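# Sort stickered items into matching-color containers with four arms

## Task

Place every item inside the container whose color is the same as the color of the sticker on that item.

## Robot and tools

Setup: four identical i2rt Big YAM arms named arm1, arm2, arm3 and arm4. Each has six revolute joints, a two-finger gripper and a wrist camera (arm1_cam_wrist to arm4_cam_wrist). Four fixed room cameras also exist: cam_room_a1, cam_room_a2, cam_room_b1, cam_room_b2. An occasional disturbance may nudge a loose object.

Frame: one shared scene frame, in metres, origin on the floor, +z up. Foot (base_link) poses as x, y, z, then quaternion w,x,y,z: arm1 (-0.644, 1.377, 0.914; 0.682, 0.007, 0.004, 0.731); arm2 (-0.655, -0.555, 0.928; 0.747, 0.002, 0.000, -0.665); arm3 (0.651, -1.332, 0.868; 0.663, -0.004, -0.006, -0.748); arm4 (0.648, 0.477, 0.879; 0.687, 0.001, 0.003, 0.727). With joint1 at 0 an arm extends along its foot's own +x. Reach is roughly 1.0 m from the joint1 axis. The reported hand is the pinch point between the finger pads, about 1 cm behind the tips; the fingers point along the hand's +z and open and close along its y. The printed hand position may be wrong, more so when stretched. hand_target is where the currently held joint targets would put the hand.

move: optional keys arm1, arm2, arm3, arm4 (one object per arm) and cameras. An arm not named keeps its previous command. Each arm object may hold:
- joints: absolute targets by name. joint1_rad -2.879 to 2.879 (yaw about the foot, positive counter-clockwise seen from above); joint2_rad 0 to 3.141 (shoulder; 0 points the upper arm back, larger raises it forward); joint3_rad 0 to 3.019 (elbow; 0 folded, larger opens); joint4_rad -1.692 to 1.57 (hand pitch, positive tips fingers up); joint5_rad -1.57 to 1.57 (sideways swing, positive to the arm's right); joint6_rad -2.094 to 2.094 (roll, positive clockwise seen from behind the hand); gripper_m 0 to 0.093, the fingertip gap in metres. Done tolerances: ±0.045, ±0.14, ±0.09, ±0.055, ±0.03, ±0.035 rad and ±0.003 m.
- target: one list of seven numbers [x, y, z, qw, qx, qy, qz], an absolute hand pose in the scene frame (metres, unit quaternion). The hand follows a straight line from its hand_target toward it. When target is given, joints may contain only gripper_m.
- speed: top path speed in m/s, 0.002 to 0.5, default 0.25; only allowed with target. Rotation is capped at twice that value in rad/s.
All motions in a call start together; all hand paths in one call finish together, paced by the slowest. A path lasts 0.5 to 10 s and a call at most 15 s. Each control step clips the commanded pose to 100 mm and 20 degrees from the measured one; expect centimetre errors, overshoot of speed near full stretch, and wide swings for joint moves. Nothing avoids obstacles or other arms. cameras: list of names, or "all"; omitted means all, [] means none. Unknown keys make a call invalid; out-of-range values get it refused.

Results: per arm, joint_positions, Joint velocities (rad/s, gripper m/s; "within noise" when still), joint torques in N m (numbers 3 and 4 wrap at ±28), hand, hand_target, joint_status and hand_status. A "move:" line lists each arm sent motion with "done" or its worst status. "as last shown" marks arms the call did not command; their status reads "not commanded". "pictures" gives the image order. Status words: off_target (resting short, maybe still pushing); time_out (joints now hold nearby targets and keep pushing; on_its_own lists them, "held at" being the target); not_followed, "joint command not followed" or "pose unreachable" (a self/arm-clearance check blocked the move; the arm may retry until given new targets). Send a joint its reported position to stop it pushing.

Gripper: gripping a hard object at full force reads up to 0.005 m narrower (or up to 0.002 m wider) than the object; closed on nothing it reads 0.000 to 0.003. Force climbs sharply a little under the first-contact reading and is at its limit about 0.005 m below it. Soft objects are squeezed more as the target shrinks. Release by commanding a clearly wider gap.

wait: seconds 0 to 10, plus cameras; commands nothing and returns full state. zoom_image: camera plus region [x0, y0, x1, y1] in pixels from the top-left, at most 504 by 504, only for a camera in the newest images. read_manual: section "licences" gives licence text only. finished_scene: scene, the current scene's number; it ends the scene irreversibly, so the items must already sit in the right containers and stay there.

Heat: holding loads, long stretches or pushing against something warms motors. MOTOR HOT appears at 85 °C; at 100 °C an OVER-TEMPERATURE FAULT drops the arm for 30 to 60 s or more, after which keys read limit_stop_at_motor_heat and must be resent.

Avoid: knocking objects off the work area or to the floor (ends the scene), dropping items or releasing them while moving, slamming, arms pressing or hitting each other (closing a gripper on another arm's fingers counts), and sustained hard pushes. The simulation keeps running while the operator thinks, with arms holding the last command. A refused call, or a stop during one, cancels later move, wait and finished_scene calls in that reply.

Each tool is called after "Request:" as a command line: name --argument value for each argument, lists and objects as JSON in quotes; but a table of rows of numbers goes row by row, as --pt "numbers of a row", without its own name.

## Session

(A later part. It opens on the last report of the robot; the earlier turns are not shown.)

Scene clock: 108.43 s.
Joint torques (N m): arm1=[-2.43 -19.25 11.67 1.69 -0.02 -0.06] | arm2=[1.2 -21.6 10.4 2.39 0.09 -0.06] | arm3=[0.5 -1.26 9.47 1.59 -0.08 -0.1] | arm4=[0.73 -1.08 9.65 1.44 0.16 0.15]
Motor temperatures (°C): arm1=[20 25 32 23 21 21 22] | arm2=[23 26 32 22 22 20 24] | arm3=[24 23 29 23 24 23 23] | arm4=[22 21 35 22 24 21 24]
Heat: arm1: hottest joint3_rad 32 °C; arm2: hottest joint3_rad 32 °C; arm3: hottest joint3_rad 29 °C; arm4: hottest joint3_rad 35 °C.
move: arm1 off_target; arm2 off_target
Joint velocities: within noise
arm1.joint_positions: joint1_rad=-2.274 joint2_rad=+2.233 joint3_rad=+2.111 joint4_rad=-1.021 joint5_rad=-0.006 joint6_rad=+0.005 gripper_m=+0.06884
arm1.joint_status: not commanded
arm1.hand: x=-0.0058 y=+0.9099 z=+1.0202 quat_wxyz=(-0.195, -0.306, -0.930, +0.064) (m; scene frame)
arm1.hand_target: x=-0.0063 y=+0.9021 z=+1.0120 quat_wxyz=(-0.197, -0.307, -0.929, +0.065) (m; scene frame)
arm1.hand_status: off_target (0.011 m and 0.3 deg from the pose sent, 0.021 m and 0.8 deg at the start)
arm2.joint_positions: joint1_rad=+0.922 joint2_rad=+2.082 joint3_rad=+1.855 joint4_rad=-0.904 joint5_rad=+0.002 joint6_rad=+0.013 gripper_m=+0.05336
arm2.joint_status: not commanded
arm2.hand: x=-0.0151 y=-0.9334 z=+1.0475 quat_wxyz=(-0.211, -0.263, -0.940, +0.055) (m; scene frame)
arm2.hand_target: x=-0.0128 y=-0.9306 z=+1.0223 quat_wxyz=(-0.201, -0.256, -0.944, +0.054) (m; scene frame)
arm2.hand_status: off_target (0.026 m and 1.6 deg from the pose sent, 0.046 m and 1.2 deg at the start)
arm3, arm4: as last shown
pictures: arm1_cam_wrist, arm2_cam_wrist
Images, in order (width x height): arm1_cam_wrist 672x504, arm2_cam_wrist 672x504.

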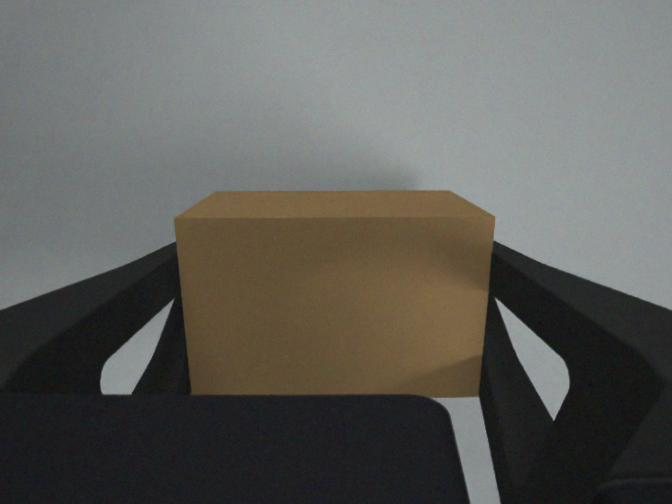

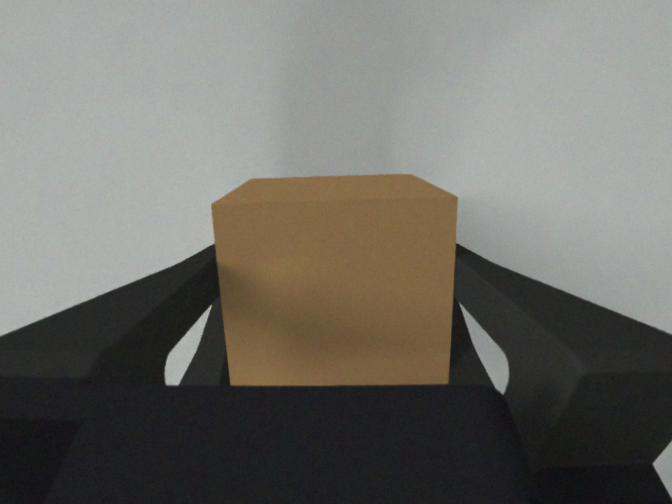

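Request:
move --arm1 '{"target": [-0.006, 0.902, 1.005, 0.1974, 0.3071, 0.9286, -0.0653], "speed": 0.08}' --arm2 '{"target": [-0.012, -0.931, 1.007, 0.2007, 0.2556, 0.9441, -0.0543], "speed": 0.08}' --cameras '["arm1_cam_wrist", "arm2_cam_wrist"]'

Scene clock: 112.87 s.
Joint torques (N m): arm1=[-2.9 -19.6 11.28 1.54 -0.03 -0.03] | arm2=[1.26 -21.54 10.28 2.43 0.09 -0.06] | arm3=[0.5 -1.03 9.46 1.61 -0.06 -0.1] | arm4=[1.2 -0.85 9.59 1.57 0.17 0.15]
Motor temperatures (°C): arm1=[20 25 32 23 21 21 22] | arm2=[23 26 32 22 22 20 24] | arm3=[24 23 29 23 24 23 23] | arm4=[22 21 35 22 24 21 24]
Heat: arm1: hottest joint3_rad 32 °C; arm2: hottest joint3_rad 32 °C; arm3: hottest joint3_rad 29 °C; arm4: hottest joint3_rad 35 °C.
move: arm1 off_target; arm2 off_target
Joint velocities: within noise
arm1.joint_positions: joint1_rad=-2.274 joint2_rad=+2.234 joint3_rad=+2.101 joint4_rad=-1.006 joint5_rad=-0.006 joint6_rad=+0.005 gripper_m=+0.06884
arm1.joint_status: not commanded
arm1.hand: x=-0.0053 y=+0.9095 z=+1.0159 quat_wxyz=(-0.197, -0.306, -0.929, +0.064) (m; scene frame)
arm1.hand_target: x=-0.0064 y=+0.9021 z=+1.0049 quat_wxyz=(-0.197, -0.307, -0.929, +0.065) (m; scene frame)
arm1.hand_status: off_target (0.013 m and 0.2 deg from the pose sent, 0.017 m and 0.3 deg at the start)
arm2.joint_positions: joint1_rad=+0.922 joint2_rad=+2.092 joint3_rad=+1.836 joint4_rad=-0.871 joint5_rad=+0.002 joint6_rad=+0.013 gripper_m=+0.05336
arm2.joint_status: not commanded
arm2.hand: x=-0.0144 y=-0.9338 z=+1.0338 quat_wxyz=(-0.212, -0.263, -0.939, +0.055) (m; scene frame)
arm2.hand_target: x=-0.0128 y=-0.9306 z=+1.0076 quat_wxyz=(-0.201, -0.256, -0.944, +0.054) (m; scene frame)
arm2.hand_status: off_target (0.027 m and 1.7 deg from the pose sent, 0.041 m and 1.6 deg at the start)
arm3, arm4: as last shown
pictures: arm1_cam_wrist, arm2_cam_wrist
Images, in order (width x height): arm1_cam_wrist 672x504, arm2_cam_wrist 672x504.

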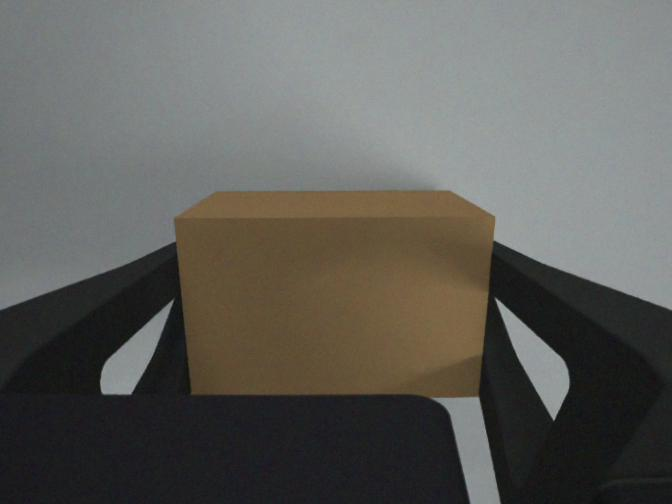

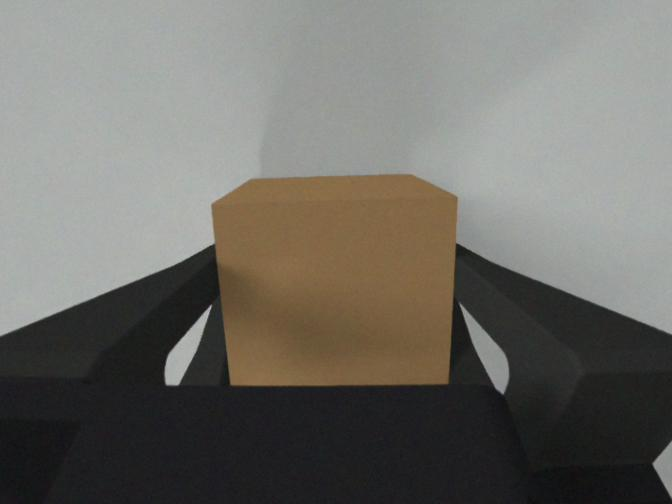

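Request:
move --arm1 '{"joints": {"gripper_m": 0.093}}' --arm2 '{"target": [-0.012, -0.931, 0.998, 0.2007, 0.2556, 0.9441, -0.0543], "speed": 0.08}' --cameras '["arm1_cam_wrist", "arm2_cam_wrist"]'

Scene clock: 119.97 s.
Joint torques (N m): arm1=[-2.78 -19.31 11.17 1.61 -0.04 -0.02] | arm2=[1.14 -21.01 9.68 2.47 0.09 -0.06] | arm3=[0.62 -1.14 9.43 1.57 -0.07 -0.11] | arm4=[1.26 -1.03 9.58 1.54 0.14 0.16]
Motor temperatures (°C): arm1=[20 26 33 23 21 21 22] | arm2=[23 27 32 22 22 20 24] | arm3=[24 23 29 23 24 23 23] | arm4=[22 21 35 22 24 21 24]
Heat: arm1: hottest joint3_rad 33 °C; arm2: hottest joint3_rad 32 °C; arm3: hottest joint3_rad 29 °C; arm4: hottest joint3_rad 35 °C.
move: arm1 done; arm2 off_target
Joint velocities: within noise
arm1.joint_positions: joint1_rad=-2.274 joint2_rad=+2.234 joint3_rad=+2.101 joint4_rad=-1.006 joint5_rad=-0.006 joint6_rad=+0.005 gripper_m=+0.09297
arm1.joint_status: all done
arm1.hand: x=-0.0053 y=+0.9095 z=+1.0159 quat_wxyz=(-0.197, -0.306, -0.929, +0.064) (m; scene frame)
arm1.hand_target: x=-0.0064 y=+0.9021 z=+1.0049 quat_wxyz=(-0.197, -0.307, -0.929, +0.065) (m; scene frame)
arm1.hand_status: not commanded
arm2.joint_positions: joint1_rad=+0.922 joint2_rad=+2.092 joint3_rad=+1.829 joint4_rad=-0.853 joint5_rad=+0.002 joint6_rad=+0.013 gripper_m=+0.05336
arm2.joint_status: not commanded
arm2.hand: x=-0.0125 y=-0.9349 z=+1.0329 quat_wxyz=(-0.218, -0.263, -0.938, +0.057) (m; scene frame)
arm2.hand_target: x=-0.0133 y=-0.9304 z=+0.9988 quat_wxyz=(-0.201, -0.256, -0.944, +0.054) (m; scene frame)
arm2.hand_status: off_target (0.035 m and 2.3 deg from the pose sent, 0.036 m and 1.7 deg at the start)
arm3, arm4: as last shown
pictures: arm1_cam_wrist, arm2_cam_wrist
Images, in order (width x height): arm1_cam_wrist 672x504, arm2_cam_wrist 672x504.

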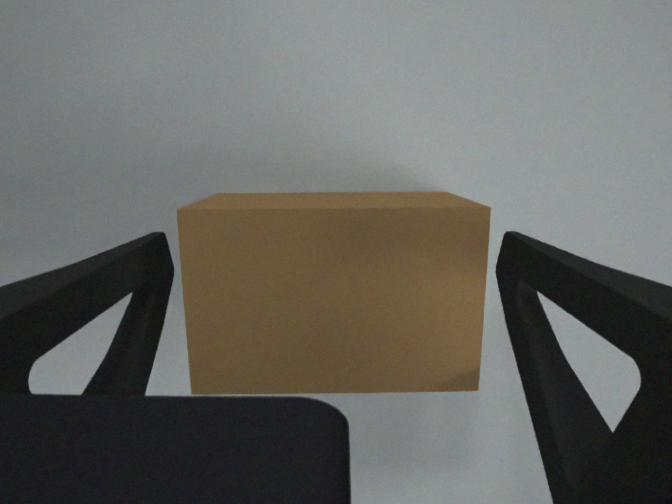

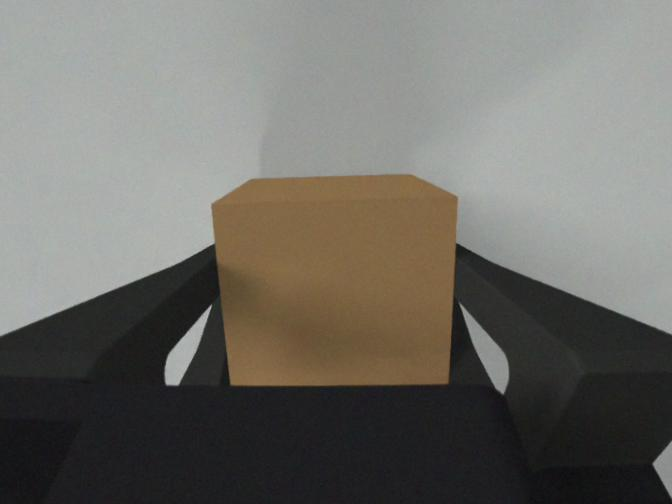

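Request:
move --arm1 '{"target": [-0.006, 0.902, 1.12, 0.1974, 0.3071, 0.9286, -0.0653], "speed": 0.2}' --arm2 '{"joints": {"gripper_m": 0.093}}' --cameras '["arm2_cam_wrist"]'

Request:
move --arm1 '{"target": [-0.38, 1.181, 1.12, 0.1974, 0.3071, 0.9286, -0.0653], "speed": 0.35}' --arm2 '{"target": [-0.012, -0.931, 1.13, 0.2007, 0.2556, 0.9441, -0.0543], "speed": 0.2}' --arm3 '{"target": [0.335, -1.140, 1.13, 0.0736, -0.9263, 0.2569, 0.2656], "speed": 0.3}' --arm4 '{"target": [0.337, 0.690, 1.13, 0.0842, -0.9143, 0.2971, 0.2626], "speed": 0.3}' --cameras '["arm2_cam_wrist"]'

Request:
move --arm2 '{"target": [-0.37, -0.721, 1.14, 0.2007, 0.2556, 0.9441, -0.0543], "speed": 0.35}' --arm4 '{"target": [0.0145, 0.918, 1.12, 0.0842, -0.9143, 0.2971, 0.2626], "speed": 0.25}' --cameras '["arm4_cam_wrist"]'

Scene clock: 135.43 s.
Joint torques (N m): arm1=[-2.49 -20.42 16.5 0.7 -0.02 -0.04] | arm2=[1.2 -20.95 9.72 2.36 0.08 -0.06] | arm3=[0.62 -1.08 9.48 1.55 -0.07 -0.1] | arm4=[0.97 -0.79 9.57 1.5 0.13 0.18]
Motor temperatures (°C): arm1=[20 27 33 23 21 21 22] | arm2=[23 28 32 22 22 20 24] | arm3=[24 23 30 23 24 23 23] | arm4=[22 21 36 22 24 21 24]
Heat: arm1: hottest joint3_rad 33 °C; arm2: hottest joint3_rad 32 °C; arm3: hottest joint3_rad 30 °C; arm4: hottest joint3_rad 36 °C.
move: arm1 off_target; arm2 done
Joint velocities: within noise
arm1.joint_positions: joint1_rad=-2.274 joint2_rad=+2.234 joint3_rad=+2.325 joint4_rad=-1.270 joint5_rad=-0.006 joint6_rad=+0.005 gripper_m=+0.09297
arm1.joint_status: not commanded
arm1.hand: x=-0.0099 y=+0.9136 z=+1.0974 quat_wxyz=(-0.178, -0.307, -0.933, +0.058) (m; scene frame)
arm1.hand_target: x=-0.0071 y=+0.9027 z=+1.1198 quat_wxyz=(-0.198, -0.307, -0.929, +0.066) (m; scene frame)
arm1.hand_status: off_target (0.026 m and 2.4 deg from the pose sent, 0.104 m and 0.2 deg at the start)
arm2.joint_positions: joint1_rad=+0.922 joint2_rad=+2.093 joint3_rad=+1.829 joint4_rad=-0.850 joint5_rad=+0.002 joint6_rad=+0.013 gripper_m=+0.09293
arm2.joint_status: all done
arm2.hand: x=-0.0121 y=-0.9352 z=+1.0329 quat_wxyz=(-0.219, -0.263, -0.938, +0.057) (m; scene frame)
arm2.hand_target: x=-0.0133 y=-0.9304 z=+0.9987 quat_wxyz=(-0.201, -0.256, -0.944, +0.054) (m; scene frame)
arm2.hand_status: not commanded
arm3, arm4: as last shown
pictures: arm2_cam_wrist
Images, in order (width x height): arm2_cam_wrist 672x504.

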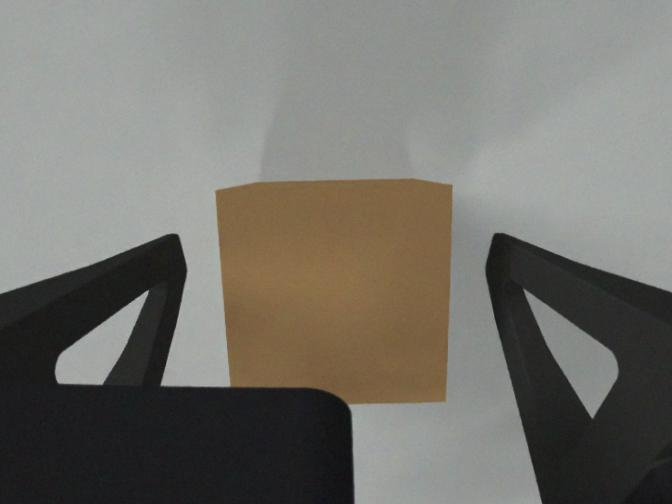

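Scene clock: 137.50 s.
Joint torques (N m): arm1=[-2.37 -1.26 11.52 0.72 -0.07 -0.05] | arm2=[1.38 -24.94 16.08 0.9 0.11 -0.04] | arm3=[1.73 -5.77 9.31 1.7 0.12 -0.06] | arm4=[0.79 -5.54 9.33 1.51 0.22 0.16]
Motor temperatures (°C): arm1=[20 27 33 23 21 21 22] | arm2=[23 28 33 22 22 20 24] | arm3=[24 23 30 23 24 23 23] | arm4=[22 21 36 22 24 21 24]
Heat: arm1: hottest joint3_rad 33 °C; arm2: hottest joint3_rad 33 °C; arm3: hottest joint3_rad 30 °C; arm4: hottest joint3_rad 36 °C.
move: arm1 done; arm2 off_target; arm3 done; arm4 done
Joint velocities: within noise
arm1.joint_positions: joint1_rad=-2.276 joint2_rad=+0.898 joint3_rad=+0.806 joint4_rad=-1.032 joint5_rad=-0.009 joint6_rad=+0.002 gripper_m=+0.09297
arm1.joint_status: not commanded
arm1.hand: x=-0.3780 y=+1.1839 z=+1.1217 quat_wxyz=(-0.204, -0.305, -0.928, +0.066) (m; scene frame)
arm1.hand_target: x=-0.3800 y=+1.1811 z=+1.1201 quat_wxyz=(-0.198, -0.307, -0.929, +0.065) (m; scene frame)
arm1.hand_status: done (0.004 m and 0.8 deg from the pose sent, 0.457 m and 2.4 deg at the start)
arm2.joint_positions: joint1_rad=+0.922 joint2_rad=+2.073 joint3_rad=+1.994 joint4_rad=-1.123 joint5_rad=+0.002 joint6_rad=+0.013 gripper_m=+0.09293
arm2.joint_status: not commanded
arm2.hand: x=-0.0242 y=-0.9283 z=+1.0981 quat_wxyz=(-0.177, -0.265, -0.947, +0.046) (m; scene frame)
arm2.hand_target: x=-0.0133 y=-0.9303 z=+1.1301 quat_wxyz=(-0.201, -0.256, -0.944, +0.054) (m; scene frame)
arm2.hand_status: off_target (0.034 m and 3.1 deg from the pose sent, 0.097 m and 2.4 deg at the start)
arm3.joint_positions: joint1_rad=-1.985 joint2_rad=+0.938 joint3_rad=+0.936 joint4_rad=-1.010 joint5_rad=+0.013 joint6_rad=+0.005 gripper_m=+0.09402
arm3.joint_status: not commanded
arm3.hand: x=+0.3380 y=-1.1396 z=+1.1314 quat_wxyz=(+0.072, -0.927, +0.260, +0.262) (m; scene frame)
arm3.hand_target: x=+0.3350 y=-1.1401 z=+1.1299 quat_wxyz=(+0.073, -0.926, +0.257, +0.265) (m; scene frame)
arm3.hand_status: done (0.003 m and 0.5 deg from the pose sent, 0.144 m and 5.0 deg at the start)
arm4.joint_positions: joint1_rad=+0.927 joint2_rad=+0.971 joint3_rad=+0.914 joint4_rad=-0.971 joint5_rad=+0.023 joint6_rad=+0.023 gripper_m=+0.09402
arm4.joint_status: not commanded
arm4.hand: x=+0.3415 y=+0.6882 z=+1.1290 quat_wxyz=(-0.083, +0.917, -0.293, -0.256) (m; scene frame)
arm4.hand_target: x=+0.3371 y=+0.6900 z=+1.1302 quat_wxyz=(-0.084, +0.914, -0.297, -0.263) (m; scene frame)
arm4.hand_status: done (0.005 m and 1.0 deg from the pose sent, 0.158 m and 5.3 deg at the start)
pictures: arm2_cam_wrist
Images, in order (width x height): arm2_cam_wrist 672x504.

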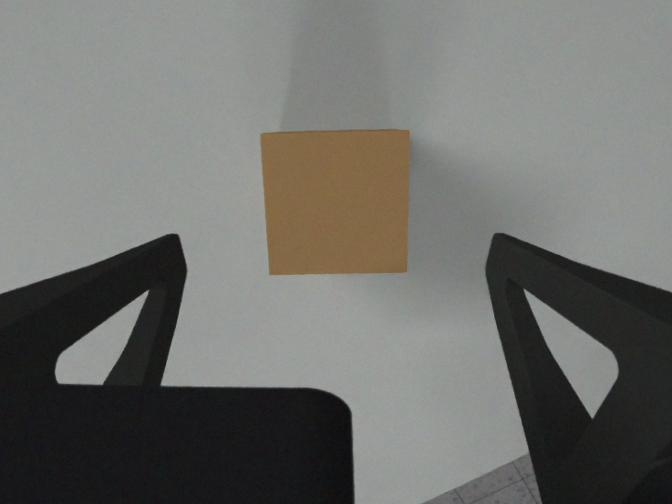

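Scene clock: 139.97 s.
Joint torques (N m): arm1=[-2.9 -1.44 11.75 0.76 -0.01 -0.03] | arm2=[1.61 -5.25 10.52 1.1 0.16 0.01] | arm3=[1.79 -5.6 9.29 1.68 0.11 -0.05] | arm4=[0.26 -23.65 13.05 0.54 -0.04 0.02]
Motor temperatures (°C): arm1=[20 26 34 23 21 21 22] | arm2=[23 28 32 22 22 20 24] | arm3=[24 23 30 23 24 23 23] | arm4=[22 22 36 22 24 21 24]
Heat: arm1: hottest joint3_rad 34 °C; arm2: hottest joint3_rad 32 °C; arm3: hottest joint3_rad 30 °C; arm4: hottest joint3_rad 36 °C.
move: arm2 off_target; arm4 off_target
Joint velocities: within noise
arm1, arm3: as last shown
arm2.joint_positions: joint1_rad=+0.925 joint2_rad=+0.923 joint3_rad=+0.841 joint4_rad=-1.039 joint5_rad=+0.003 joint6_rad=+0.013 gripper_m=+0.09293
arm2.joint_status: not commanded
arm2.hand: x=-0.3669 y=-0.7259 z=+1.1488 quat_wxyz=(-0.215, -0.262, -0.939, +0.057) (m; scene frame)
arm2.hand_target: x=-0.3701 y=-0.7210 z=+1.1401 quat_wxyz=(-0.201, -0.256, -0.944, +0.054) (m; scene frame)
arm2.hand_status: off_target (0.011 m and 1.9 deg from the pose sent, 0.405 m and 3.1 deg at the start)
arm4.joint_positions: joint1_rad=+0.920 joint2_rad=+2.038 joint3_rad=+2.041 joint4_rad=-1.040 joint5_rad=+0.020 joint6_rad=+0.023 gripper_m=+0.09402
arm4.joint_status: not commanded
arm4.hand: x=+0.0212 y=+0.9068 z=+1.1084 quat_wxyz=(-0.082, +0.918, -0.296, -0.252) (m; scene frame)
arm4.hand_target: x=+0.0153 y=+0.9175 z=+1.1200 quat_wxyz=(-0.084, +0.914, -0.297, -0.263) (m; scene frame)
arm4.hand_status: off_target (0.017 m and 1.3 deg from the pose sent, 0.400 m and 1.0 deg at the start)
pictures: arm4_cam_wrist
Images, in order (width x height): arm4_cam_wrist 672x504.

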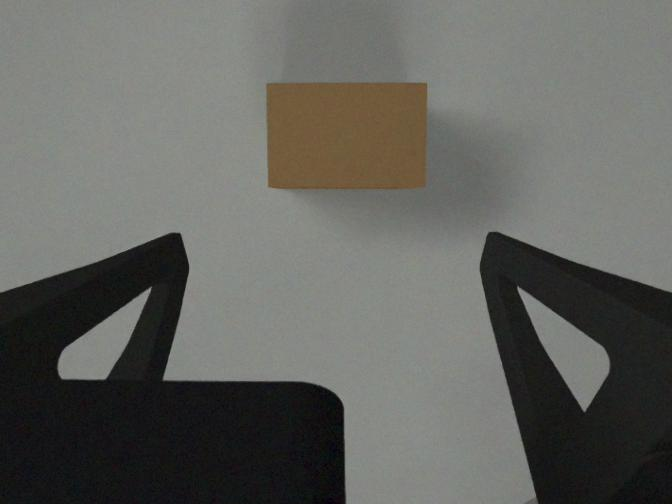

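Request:
move --arm3 '{"target": [0.011, -0.956, 1.135, 0.0713, -0.9285, 0.2488, 0.2662], "speed": 0.25}' --arm4 '{"target": [-0.0075, 0.9375, 1.078, 0.0842, -0.9143, 0.2971, 0.2626], "speed": 0.12}' --cameras '["arm3_cam_wrist", "arm4_cam_wrist"]'

Scene clock: 150.10 s.
Joint torques (N m): arm1=[-3.08 -0.5 11.66 0.75 -0.05 -0.05] | arm2=[1.61 -5.25 10.52 1.09 0.16 0.01] | arm3=[2.2 -22.48 14.54 0.68 -0.09 -0.12] | arm4=[0.44 -23.53 13.16 1.35 0 0.02]
Motor temperatures (°C): arm1=[20 26 35 23 21 21 22] | arm2=[23 27 32 22 22 20 24] | arm3=[24 23 30 23 24 23 23] | arm4=[22 23 36 22 24 21 24]
Heat: arm1: hottest joint3_rad 35 °C; arm2: hottest joint3_rad 32 °C; arm3: hottest joint3_rad 30 °C; arm4: hottest joint3_rad 36 °C.
move: arm3 off_target; arm4 off_target
Joint velocities: within noise
arm1, arm2: as last shown
arm3.joint_positions: joint1_rad=-1.985 joint2_rad=+1.942 joint3_rad=+1.954 joint4_rad=-1.057 joint5_rad=+0.012 joint6_rad=+0.002 gripper_m=+0.09402
arm3.joint_status: not commanded
arm3.hand: x=+0.0256 y=-0.9552 z=+1.1126 quat_wxyz=(+0.068, -0.931, +0.259, +0.247) (m; scene frame)
arm3.hand_target: x=+0.0121 y=-0.9568 z=+1.1350 quat_wxyz=(+0.071, -0.928, +0.249, +0.267) (m; scene frame)
arm3.hand_status: off_target (0.027 m and 2.5 deg from the pose sent, 0.375 m and 1.4 deg at the start)
arm4.joint_positions: joint1_rad=+0.915 joint2_rad=+2.124 joint3_rad=+2.091 joint4_rad=-1.023 joint5_rad=+0.018 joint6_rad=+0.023 gripper_m=+0.09402
arm4.joint_status: not commanded
arm4.hand: x=+0.0055 y=+0.9217 z=+1.0711 quat_wxyz=(-0.078, +0.919, -0.299, -0.243) (m; scene frame)
arm4.hand_target: x=-0.0061 y=+0.9367 z=+1.0782 quat_wxyz=(-0.084, +0.914, -0.297, -0.263) (m; scene frame)
arm4.hand_status: off_target (0.022 m and 2.4 deg from the pose sent, 0.052 m and 1.3 deg at the start)
pictures: arm3_cam_wrist, arm4_cam_wrist
Images, in order (width x height): arm3_cam_wrist 672x504, arm4_cam_wrist 672x504.

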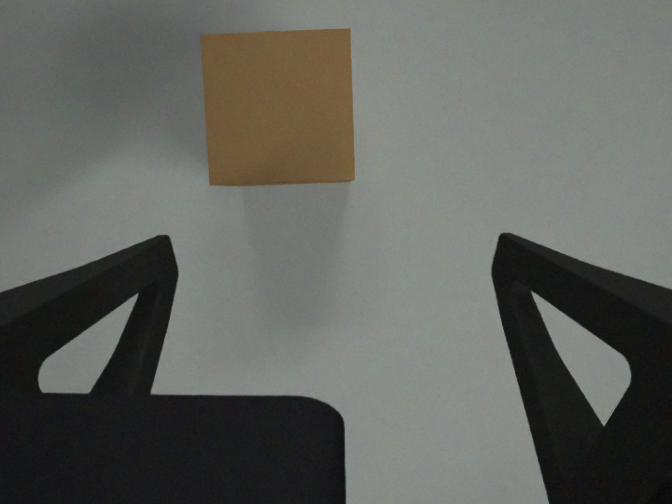

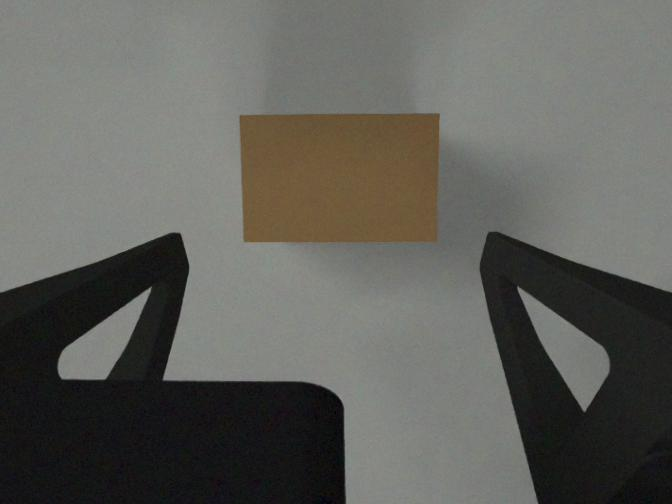

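Request:
move --arm3 '{"target": [-0.0242, -0.954, 1.095, 0.0667, -0.9327, 0.2325, 0.2674], "speed": 0.15}' --arm4 '{"target": [-0.0275, 0.9535, 1.031, 0.0842, -0.9143, 0.2971, 0.2626], "speed": 0.12}' --cameras '["arm3_cam_wrist", "arm4_cam_wrist"]'

Scene clock: 163.73 s.
Joint torques (N m): arm1=[-2.49 -1.08 11.71 0.87 -0.08 -0.04] | arm2=[1.49 -5.3 10.54 1.1 0.17 0.01] | arm3=[2.32 -24.06 14.35 1.46 -0.08 -0.12] | arm4=[0.79 -25.64 12.93 1.18 -0.03 -0.02]
Motor temperatures (°C): arm1=[20 25 35 23 21 21 22] | arm2=[23 26 32 22 22 20 23] | arm3=[24 24 31 23 24 23 23] | arm4=[22 23 37 22 24 21 24]
Heat: arm1: hottest joint3_rad 35 °C; arm2: hottest joint3_rad 32 °C; arm3: hottest joint3_rad 31 °C; arm4: hottest joint3_rad 37 °C.
move: arm3 off_target; arm4 off_target
Joint velocities: within noise
arm1, arm2: as last shown
arm3.joint_positions: joint1_rad=-1.967 joint2_rad=+2.041 joint3_rad=+2.005 joint4_rad=-1.030 joint5_rad=+0.003 joint6_rad=-0.013 gripper_m=+0.09402
arm3.joint_status: not commanded
arm3.hand: x=-0.0047 y=-0.9550 z=+1.0694 quat_wxyz=(+0.060, -0.938, +0.244, +0.238) (m; scene frame)
arm3.hand_target: x=-0.0225 y=-0.9550 z=+1.0955 quat_wxyz=(+0.067, -0.933, +0.233, +0.268) (m; scene frame)
arm3.hand_status: off_target (0.032 m and 3.7 deg from the pose sent, 0.053 m and 3.8 deg at the start)
arm4.joint_positions: joint1_rad=+0.911 joint2_rad=+2.235 joint3_rad=+2.143 joint4_rad=-0.969 joint5_rad=+0.016 joint6_rad=+0.022 gripper_m=+0.09402
arm4.joint_status: not commanded
arm4.hand: x=-0.0159 y=+0.9393 z=+1.0176 quat_wxyz=(-0.077, +0.920, -0.300, -0.241) (m; scene frame)
arm4.hand_target: x=-0.0262 y=+0.9528 z=+1.0313 quat_wxyz=(-0.085, +0.914, -0.297, -0.263) (m; scene frame)
arm4.hand_status: off_target (0.023 m and 2.7 deg from the pose sent, 0.061 m and 2.4 deg at the start)
pictures: arm3_cam_wrist, arm4_cam_wrist
Images, in order (width x height): arm3_cam_wrist 672x504, arm4_cam_wrist 672x504.

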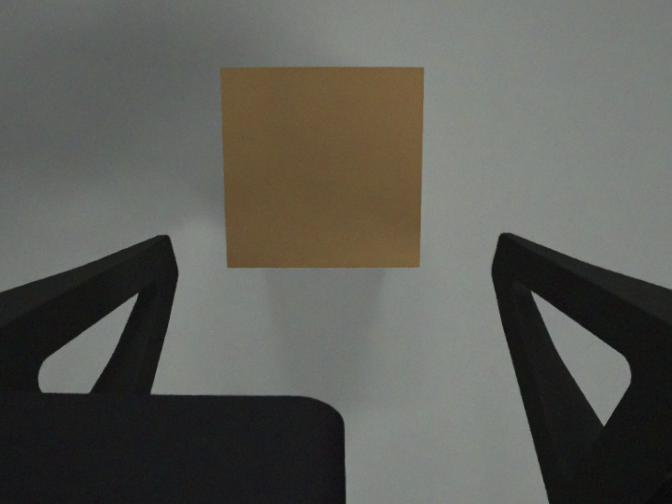

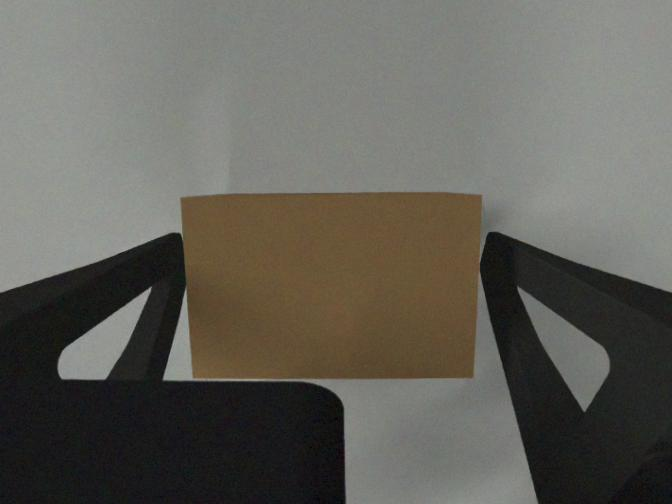

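Request:
move --arm3 '{"target": [-0.050, -0.940, 1.055, 0.0667, -0.9327, 0.2325, 0.2674], "speed": 0.12}' --arm4 '{"joints": {"gripper_m": 0.06}}' --cameras '["arm3_cam_wrist"]'

Request:
move --arm4 '{"target": [-0.018, 0.946, 1.125, 0.0842, -0.9143, 0.2971, 0.2626], "speed": 0.2}' --cameras '["arm4_cam_wrist"]'

Scene clock: 173.87 s.
Joint torques (N m): arm1=[-2.96 -1.26 11.79 0.68 -0.05 -0.06] | arm2=[1.49 -5.36 10.54 1.09 0.15 0] | arm3=[2.14 -25.35 14.22 1.43 -0.09 -0.12] | arm4=[0.44 -25.7 13.05 1.35 -0.04 -0.03]
Motor temperatures (°C): arm1=[20 25 35 23 21 21 21] | arm2=[23 26 31 22 22 20 23] | arm3=[24 25 32 23 24 23 23] | arm4=[22 25 38 22 24 21 24]
Heat: arm1: hottest joint3_rad 35 °C; arm2: hottest joint3_rad 31 °C; arm3: hottest joint3_rad 32 °C; arm4: hottest joint3_rad 38 °C.
move: arm3 off_target; arm4 off_target
Joint velocities: within noise
arm1, arm2: as last shown
arm3.joint_positions: joint1_rad=-1.967 joint2_rad=+2.143 joint3_rad=+2.070 joint4_rad=-0.991 joint5_rad=+0.003 joint6_rad=-0.013 gripper_m=+0.09402
arm3.joint_status: not commanded
arm3.hand: x=-0.0305 y=-0.9409 z=+1.0303 quat_wxyz=(+0.061, -0.938, +0.243, +0.239) (m; scene frame)
arm3.hand_target: x=-0.0484 y=-0.9410 z=+1.0554 quat_wxyz=(+0.067, -0.933, +0.233, +0.268) (m; scene frame)
arm3.hand_status: off_target (0.032 m and 3.6 deg from the pose sent, 0.050 m and 3.8 deg at the start)
arm4.joint_positions: joint1_rad=+0.911 joint2_rad=+2.235 joint3_rad=+2.143 joint4_rad=-0.969 joint5_rad=+0.016 joint6_rad=+0.022 gripper_m=+0.06919
arm4.joint_status: gripper_m off_target (ended at +0.06922, target +0.06000)
arm4.hand: x=-0.0159 y=+0.9393 z=+1.0176 quat_wxyz=(-0.077, +0.920, -0.300, -0.241) (m; scene frame)
arm4.hand_target: x=-0.0262 y=+0.9528 z=+1.0313 quat_wxyz=(-0.085, +0.914, -0.297, -0.263) (m; scene frame)
arm4.hand_status: not commanded
pictures: arm3_cam_wrist
Images, in order (width x height): arm3_cam_wrist 672x504.

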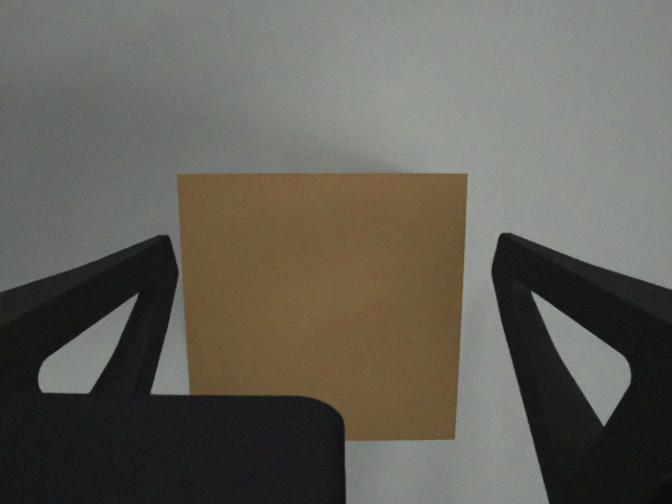

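Scene clock: 175.10 s.
Joint torques (N m): arm1=[-2.43 -1.55 11.59 0.91 -0.05 -0.06] | arm2=[1.61 -5.19 10.51 1.07 0.16 0.01] | arm3=[2.32 -25.35 14.22 1.43 -0.08 -0.12] | arm4=[0.67 -28.69 12.86 0.44 0.02 -0.03]
Motor temperatures (°C): arm1=[20 25 35 23 21 21 21] | arm2=[23 26 31 22 22 20 23] | arm3=[24 25 32 23 24 23 23] | arm4=[22 25 38 22 24 21 25]
Heat: arm1: hottest joint3_rad 35 °C; arm2: hottest joint3_rad 31 °C; arm3: hottest joint3_rad 32 °C; arm4: hottest joint3_rad 38 °C.
move: arm4 off_target
Joint velocities: within noise
arm1, arm2, arm3: as last shown
arm4.joint_positions: joint1_rad=+0.911 joint2_rad=+2.234 joint3_rad=+2.342 joint4_rad=-1.170 joint5_rad=+0.016 joint6_rad=+0.022 gripper_m=+0.06920
arm4.joint_status: not commanded
arm4.hand: x=-0.0148 y=+0.9391 z=+1.0941 quat_wxyz=(-0.077, +0.920, -0.300, -0.241) (m; scene frame)
arm4.hand_target: x=-0.0168 y=+0.9453 z=+1.1247 quat_wxyz=(-0.085, +0.914, -0.297, -0.263) (m; scene frame)
arm4.hand_status: off_target (0.032 m and 2.7 deg from the pose sent, 0.108 m and 2.7 deg at the start)
pictures: arm4_cam_wrist
Images, in order (width x height): arm4_cam_wrist 672x504.

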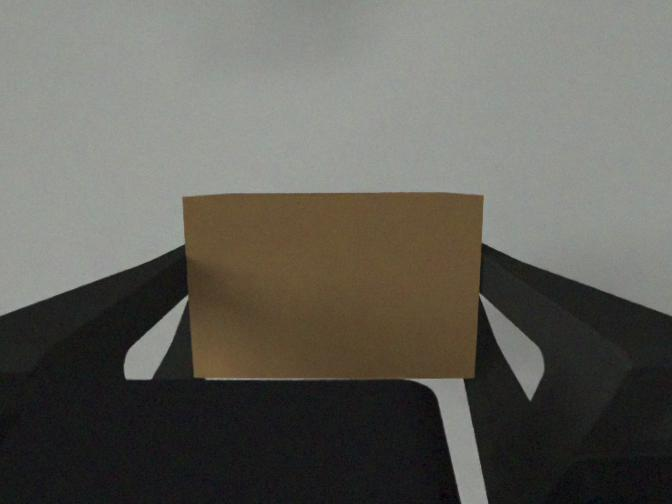

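Request:
move --arm3 '{"joints": {"gripper_m": 0.042}}' --arm4 '{"target": [0.345, 0.684, 1.14, 0.0842, -0.9143, 0.2971, 0.2626], "speed": 0.3}' --cameras '["arm3_cam_wrist"]'

Request:
move --arm3 '{"target": [-0.035, -0.937, 1.135, 0.0667, -0.9327, 0.2325, 0.2674], "speed": 0.2}' --arm4 '{"joints": {"joint1_rad": -1.126}}' --cameras '[]'

Request:
move --arm3 '{"target": [0.345, -1.147, 1.14, 0.0736, -0.9263, 0.2569, 0.2656], "speed": 0.3}' --arm4 '{"target": [1.125, 0.742, 0.90, 0.2670, -0.2382, 0.9313, 0.0683], "speed": 0.25}' --cameras '["arm3_cam_wrist", "arm4_cam_wrist"]'

Scene clock: 197.43 s.
Joint torques (N m): arm1=[-3.02 -1.08 11.64 0.77 -0.04 -0.03] | arm2=[1.49 -5.3 10.54 1.06 0.16 0.01] | arm3=[2.26 -25.47 14.24 1.44 -0.05 -0.11] | arm4=[1.32 -5.07 9.51 0.44 0.22 0.16]
Motor temperatures (°C): arm1=[20 24 36 23 21 21 21] | arm2=[23 25 31 22 22 20 23] | arm3=[24 25 35 23 24 23 23] | arm4=[22 29 39 22 24 21 26]
Heat: arm1: hottest joint3_rad 36 °C; arm2: hottest joint3_rad 31 °C; arm3: hottest joint3_rad 35 °C; arm4: hottest joint3_rad 39 °C.
move: arm3 off_target; arm4 done
Joint velocities: within noise
arm1, arm2: as last shown
arm3.joint_positions: joint1_rad=-1.967 joint2_rad=+2.143 joint3_rad=+2.070 joint4_rad=-0.991 joint5_rad=+0.002 joint6_rad=-0.014 gripper_m=+0.05319
arm3.joint_status: gripper_m off_target (ended at +0.05322, target +0.04200)
arm3.hand: x=-0.0305 y=-0.9410 z=+1.0303 quat_wxyz=(+0.060, -0.938, +0.243, +0.239) (m; scene frame)
arm3.hand_target: x=-0.0483 y=-0.9409 z=+1.0554 quat_wxyz=(+0.067, -0.933, +0.233, +0.268) (m; scene frame)
arm3.hand_status: not commanded
arm4.joint_positions: joint1_rad=+0.926 joint2_rad=+0.936 joint3_rad=+0.919 joint4_rad=-0.982 joint5_rad=+0.024 joint6_rad=+0.025 gripper_m=+0.06920
arm4.joint_status: not commanded
arm4.hand: x=+0.3465 y=+0.6858 z=+1.1423 quat_wxyz=(-0.087, +0.913, -0.293, -0.269) (m; scene frame)
arm4.hand_target: x=+0.3450 y=+0.6841 z=+1.1401 quat_wxyz=(-0.084, +0.914, -0.297, -0.263) (m; scene frame)
arm4.hand_status: done (0.003 m and 0.9 deg from the pose sent, 0.443 m and 2.7 deg at the start)
pictures: arm3_cam_wrist
Images, in order (width x height): arm3_cam_wrist 672x504.

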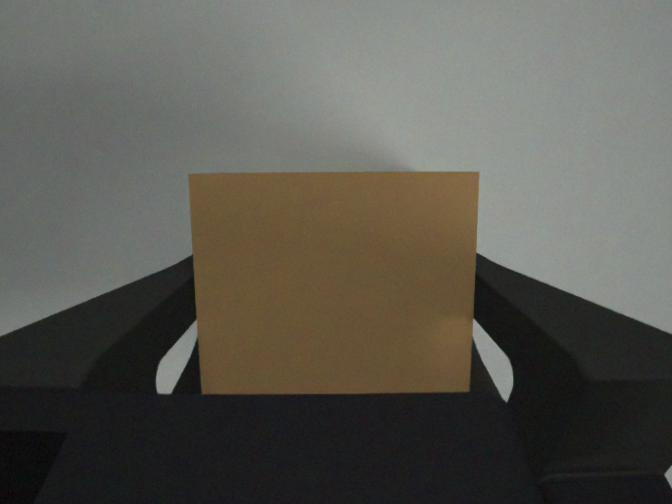

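Scene clock: 199.43 s.
Joint torques (N m): arm1=[-2.73 -1.14 11.67 0.7 -0.03 -0.04] | arm2=[1.55 -5.36 10.54 1.06 0.15 0.01] | arm3=[1.38 -26.64 14.24 0.73 -0.09 -0.11] | arm4=[0.26 -5.6 9.58 0.54 0.06 0.15]
Motor temperatures (°C): arm1=[20 24 36 23 21 21 21] | arm2=[23 25 31 22 22 20 23] | arm3=[24 25 35 23 24 23 23] | arm4=[22 29 39 22 24 21 26]
Heat: arm1: hottest joint3_rad 36 °C; arm2: hottest joint3_rad 31 °C; arm3: hottest joint3_rad 35 °C; arm4: hottest joint3_rad 39 °C.
move: arm3 off_target; arm4 done
Joint velocities: within noise
arm1, arm2: as last shown
arm3.joint_positions: joint1_rad=-1.967 joint2_rad=+2.133 joint3_rad=+2.241 joint4_rad=-1.168 joint5_rad=-0.004 joint6_rad=-0.024 gripper_m=+0.05318
arm3.joint_status: not commanded
arm3.hand: x=-0.0285 y=-0.9424 z=+1.1024 quat_wxyz=(+0.059, -0.939, +0.237, +0.242) (m; scene frame)
arm3.hand_target: x=-0.0336 y=-0.9378 z=+1.1349 quat_wxyz=(+0.067, -0.933, +0.233, +0.268) (m; scene frame)
arm3.hand_status: off_target (0.034 m and 3.2 deg from the pose sent, 0.105 m and 3.6 deg at the start)
arm4.joint_positions: joint1_rad=-1.126 joint2_rad=+0.941 joint3_rad=+0.919 joint4_rad=-0.982 joint5_rad=+0.029 joint6_rad=+0.028 gripper_m=+0.06924
arm4.joint_status: all done
arm4.hand: x=+0.9740 y=+0.6501 z=+1.1377 quat_wxyz=(-0.271, +0.222, -0.935, -0.058) (m; scene frame)
arm4.hand_target: x=+0.9736 y=+0.6501 z=+1.1373 quat_wxyz=(-0.266, +0.217, -0.937, -0.059) (m; scene frame)
arm4.hand_status: not commanded
pictures: none
No camera images: "cameras" was empty.

Scene clock: 201.60 s.
Joint torques (N m): arm1=[-2.67 -1.61 11.84 0.77 -0.09 -0.06] | arm2=[1.38 -5.3 10.54 1.1 0.15 0] | arm3=[0.91 -4.6 9.66 0.95 0.12 0.03] | arm4=[1.26 -14.8 9.62 1.51 -0.04 -0.1]
Motor temperatures (°C): arm1=[20 24 36 23 21 21 21] | arm2=[23 25 31 22 22 20 23] | arm3=[24 25 35 23 24 23 23] | arm4=[22 28 39 22 24 21 26]
Heat: arm1: hottest joint3_rad 36 °C; arm2: hottest joint3_rad 31 °C; arm3: hottest joint3_rad 35 °C; arm4: hottest joint3_rad 39 °C.
move: arm3 done; arm4 off_target
Joint velocities: within noise
arm1.joint_positions: joint1_rad=-2.276 joint2_rad=+0.898 joint3_rad=+0.806 joint4_rad=-1.032 joint5_rad=-0.009 joint6_rad=+0.002 gripper_m=+0.09297
arm1.joint_status: not commanded
arm1.hand: x=-0.3780 y=+1.1839 z=+1.1217 quat_wxyz=(-0.204, -0.305, -0.928, +0.066) (m; scene frame)
arm1.hand_target: x=-0.3800 y=+1.1811 z=+1.1201 quat_wxyz=(-0.198, -0.307, -0.929, +0.065) (m; scene frame)
arm1.hand_status: not commanded
arm2: as last shown
arm3.joint_positions: joint1_rad=-1.967 joint2_rad=+0.898 joint3_rad=+0.940 joint4_rad=-1.033 joint5_rad=+0.016 joint6_rad=+0.001 gripper_m=+0.05318
arm3.joint_status: not commanded
arm3.hand: x=+0.3434 y=-1.1494 z=+1.1440 quat_wxyz=(+0.074, -0.926, +0.249, +0.272) (m; scene frame)
arm3.hand_target: x=+0.3450 y=-1.1470 z=+1.1400 quat_wxyz=(+0.074, -0.926, +0.257, +0.266) (m; scene frame)
arm3.hand_status: done (0.005 m and 1.1 deg from the pose sent, 0.428 m and 4.2 deg at the start)
arm4.joint_positions: joint1_rad=-1.126 joint2_rad=+1.692 joint3_rad=+0.889 joint4_rad=-0.258 joint5_rad=+0.007 joint6_rad=+0.021 gripper_m=+0.06924
arm4.joint_status: not commanded
arm4.hand: x=+1.1050 y=+0.7260 z=+0.8850 quat_wxyz=(-0.242, +0.230, -0.941, -0.061) (m; scene frame)
arm4.hand_target: x=+1.1239 y=+0.7414 z=+0.9008 quat_wxyz=(-0.267, +0.238, -0.931, -0.068) (m; scene frame)
arm4.hand_status: off_target (0.030 m and 3.3 deg from the pose sent, 0.296 m and 2.3 deg at the start)
pictures: arm3_cam_wrist, arm4_cam_wrist
Images, in order (width x height): arm3_cam_wrist 672x504, arm4_cam_wrist 672x504.

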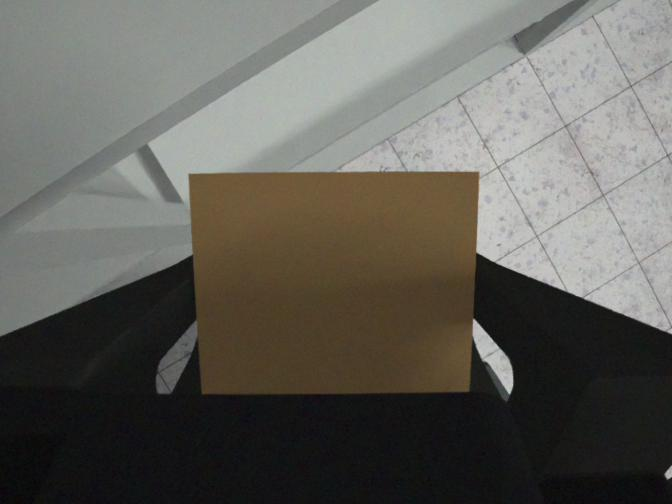

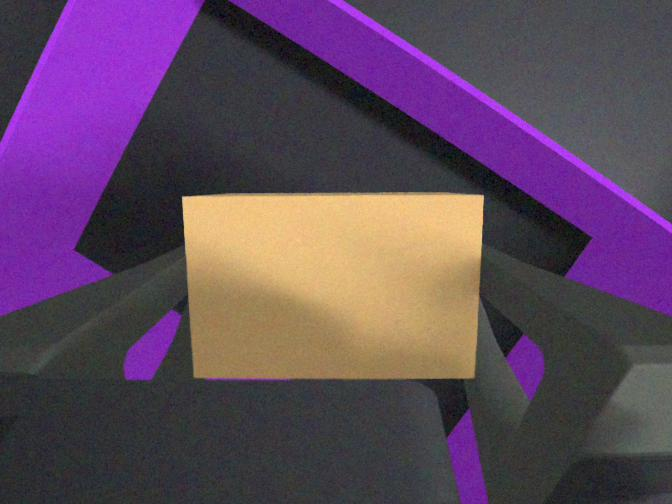

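Request:
move --arm3 '{"joints": {"joint2_rad": 0.6, "joint3_rad": 1.0, "joint4_rad": -1.3, "joint5_rad": 0, "joint6_rad": 0}}' --arm4 '{"target": [1.117, 0.737, 0.785, 0.2670, -0.2382, 0.9313, 0.0683], "speed": 0.15}' --cameras '[]'

Request:
move --arm3 '{"joints": {"joint1_rad": 0.958}}' --arm4 '{"target": [1.115, 0.737, 0.745, 0.2670, -0.2382, 0.9313, 0.0683], "speed": 0.1}' --cameras '[]'

Request:
move --arm3 '{"target": [1.17, -1.799, 0.94, 0.2573, 0.3445, 0.8975, -0.0988], "speed": 0.3}' --arm4 '{"target": [1.114, 0.737, 0.731, 0.2670, -0.2382, 0.9313, 0.0683], "speed": 0.08}' --cameras '["arm3_cam_wrist", "arm4_cam_wrist"]'

Scene clock: 215.03 s.
Joint torques (N m): arm1=[-2.55 -1.61 11.71 0.8 -0.07 -0.07] | arm2=[1.55 -5.19 10.55 1.09 0.15 0.01] | arm3=[0.79 -0.15 13.2 1.01 -0.09 -0.06] | arm4=[0.97 -15.56 4.74 1.62 -0.05 -0.09]
Motor temperatures (°C): arm1=[20 24 36 23 21 21 21] | arm2=[23 25 32 22 22 20 23] | arm3=[24 25 33 23 24 23 24] | arm4=[22 27 38 22 24 21 26]
Heat: arm1: hottest joint3_rad 36 °C; arm2: hottest joint3_rad 32 °C; arm3: hottest joint3_rad 33 °C; arm4: hottest joint3_rad 38 °C.
move: arm3 done; arm4 done
Joint velocities: within noise
arm1: as last shown
arm2.joint_positions: joint1_rad=+0.925 joint2_rad=+0.923 joint3_rad=+0.841 joint4_rad=-1.039 joint5_rad=+0.003 joint6_rad=+0.013 gripper_m=+0.09293
arm2.joint_status: not commanded
arm2.hand: x=-0.3669 y=-0.7259 z=+1.1488 quat_wxyz=(-0.215, -0.262, -0.939, +0.057) (m; scene frame)
arm2.hand_target: x=-0.3701 y=-0.7210 z=+1.1401 quat_wxyz=(-0.201, -0.256, -0.944, +0.054) (m; scene frame)
arm2.hand_status: not commanded
arm3.joint_positions: joint1_rad=-1.967 joint2_rad=+0.598 joint3_rad=+0.955 joint4_rad=-1.296 joint5_rad=+0.002 joint6_rad=+0.001 gripper_m=+0.05318
arm3.joint_status: all done
arm3.hand: x=+0.4335 y=-1.2026 z=+1.2006 quat_wxyz=(+0.074, -0.919, +0.246, +0.298) (m; scene frame)
arm3.hand_target: x=+0.4324 y=-1.2001 z=+1.2220 quat_wxyz=(+0.079, -0.913, +0.247, +0.316) (m; scene frame)
arm3.hand_status: not commanded
arm4.joint_positions: joint1_rad=-1.126 joint2_rad=+1.949 joint3_rad=+0.868 joint4_rad=+0.063 joint5_rad=+0.007 joint6_rad=+0.020 gripper_m=+0.06924
arm4.joint_status: not commanded
arm4.hand: x=+1.1162 y=+0.7322 z=+0.7873 quat_wxyz=(-0.262, +0.229, -0.935, -0.066) (m; scene frame)
arm4.hand_target: x=+1.1169 y=+0.7369 z=+0.7850 quat_wxyz=(-0.267, +0.238, -0.931, -0.068) (m; scene frame)
arm4.hand_status: done (0.005 m and 1.3 deg from the pose sent, 0.101 m and 3.4 deg at the start)
pictures: none
No camera images: "cameras" was empty.

Scene clock: 217.37 s.
Joint torques (N m): arm1=[-2.67 -0.85 11.85 0.81 -0.07 -0.02] | arm2=[1.44 -5.3 10.52 1.09 0.16 0.01] | arm3=[2.2 0.15 13.12 1.06 0.1 -0.06] | arm4=[1.55 -16.56 4.33 1.59 0.02 -0.06]
Motor temperatures (°C): arm1=[20 24 36 23 21 21 21] | arm2=[23 25 32 22 22 20 23] | arm3=[24 25 33 23 24 23 24] | arm4=[22 27 38 22 24 21 26]
Heat: arm1: hottest joint3_rad 36 °C; arm2: hottest joint3_rad 32 °C; arm3: hottest joint3_rad 33 °C; arm4: hottest joint3_rad 38 °C.
move: arm3 done; arm4 done
Joint velocities: within noise
arm1, arm2: as last shown
arm3.joint_positions: joint1_rad=+0.947 joint2_rad=+0.599 joint3_rad=+0.955 joint4_rad=-1.296 joint5_rad=-0.002 joint6_rad=+0.001 gripper_m=+0.05318
arm3.joint_status: all done
arm3.hand: x=+0.8346 y=-1.4967 z=+1.2050 quat_wxyz=(-0.293, -0.344, -0.884, +0.118) (m; scene frame)
arm3.hand_target: x=+0.8376 y=-1.4959 z=+1.2266 quat_wxyz=(-0.310, -0.337, -0.880, +0.124) (m; scene frame)
arm3.hand_status: not commanded
arm4.joint_positions: joint1_rad=-1.125 joint2_rad=+2.053 joint3_rad=+0.868 joint4_rad=+0.164 joint5_rad=+0.007 joint6_rad=+0.020 gripper_m=+0.06924
arm4.joint_status: not commanded
arm4.hand: x=+1.1126 y=+0.7303 z=+0.7468 quat_wxyz=(-0.261, +0.229, -0.936, -0.066) (m; scene frame)
arm4.hand_target: x=+1.1148 y=+0.7370 z=+0.7451 quat_wxyz=(-0.267, +0.238, -0.931, -0.068) (m; scene frame)
arm4.hand_status: done (0.007 m and 1.4 deg from the pose sent, 0.043 m and 1.3 deg at the start)
pictures: none
No camera images: "cameras" was empty.

Scene clock: 219.87 s.
Joint torques (N m): arm1=[-2.61 -1.14 11.78 0.73 -0.05 -0.05] | arm2=[1.61 -5.36 10.54 1.1 0.15 0.01] | arm3=[1.61 -21.95 12.67 1.07 -0.08 -0.03] | arm4=[1.49 -14.56 4.59 1.46 0.06 -0.06]
Motor temperatures (°C): arm1=[20 24 36 23 21 21 21] | arm2=[23 25 32 22 22 20 23] | arm3=[24 25 33 23 24 23 24] | arm4=[22 27 37 22 24 21 26]
Heat: arm1: hottest joint3_rad 36 °C; arm2: hottest joint3_rad 32 °C; arm3: hottest joint3_rad 33 °C; arm4: hottest joint3_rad 37 °C.
move: arm3 off_target; arm4 off_target
Joint velocities: within noise
arm1, arm2: as last shown
arm3.joint_positions: joint1_rad=+0.947 joint2_rad=+1.974 joint3_rad=+1.433 joint4_rad=-0.542 joint5_rad=-0.007 joint6_rad=+0.001 gripper_m=+0.05318
arm3.joint_status: not commanded
arm3.hand: x=+1.1483 y=-1.7880 z=+0.9127 quat_wxyz=(-0.229, -0.351, -0.903, +0.091) (m; scene frame)
arm3.hand_target: x=+1.1687 y=-1.7978 z=+0.9407 quat_wxyz=(-0.257, -0.345, -0.897, +0.099) (m; scene frame)
arm3.hand_status: off_target (0.037 m and 3.5 deg from the pose sent, 0.523 m and 4.8 deg at the start)
arm4.joint_positions: joint1_rad=-1.125 joint2_rad=+2.067 joint3_rad=+0.868 joint4_rad=+0.199 joint5_rad=+0.007 joint6_rad=+0.020 gripper_m=+0.06924
arm4.joint_status: not commanded
arm4.hand: x=+1.1157 y=+0.7323 z=+0.7444 quat_wxyz=(-0.270, +0.229, -0.933, -0.069) (m; scene frame)
arm4.hand_target: x=+1.1135 y=+0.7366 z=+0.7314 quat_wxyz=(-0.267, +0.238, -0.931, -0.068) (m; scene frame)
arm4.hand_status: off_target (0.014 m and 1.2 deg from the pose sent, 0.017 m and 1.4 deg at the start)
pictures: arm3_cam_wrist, arm4_cam_wrist
Images, in order (width x height): arm3_cam_wrist 672x504, arm4_cam_wrist 672x504.

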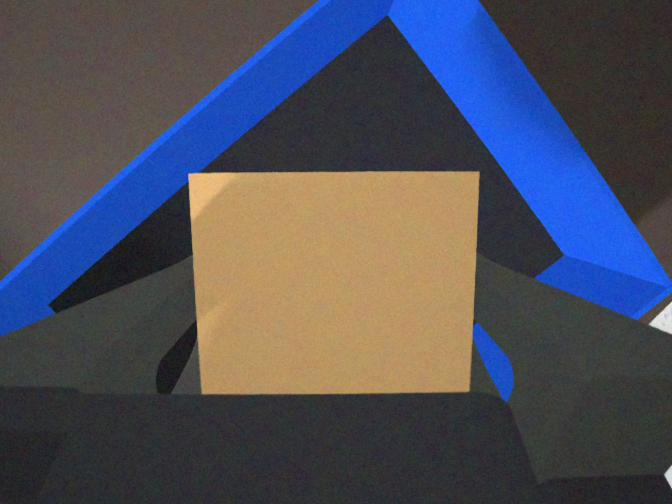

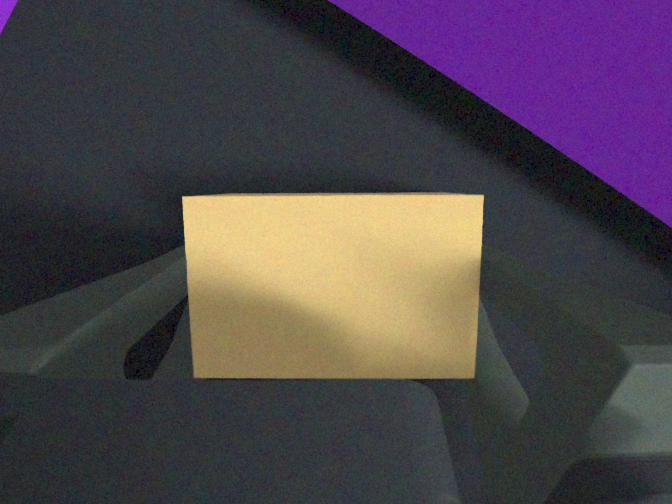

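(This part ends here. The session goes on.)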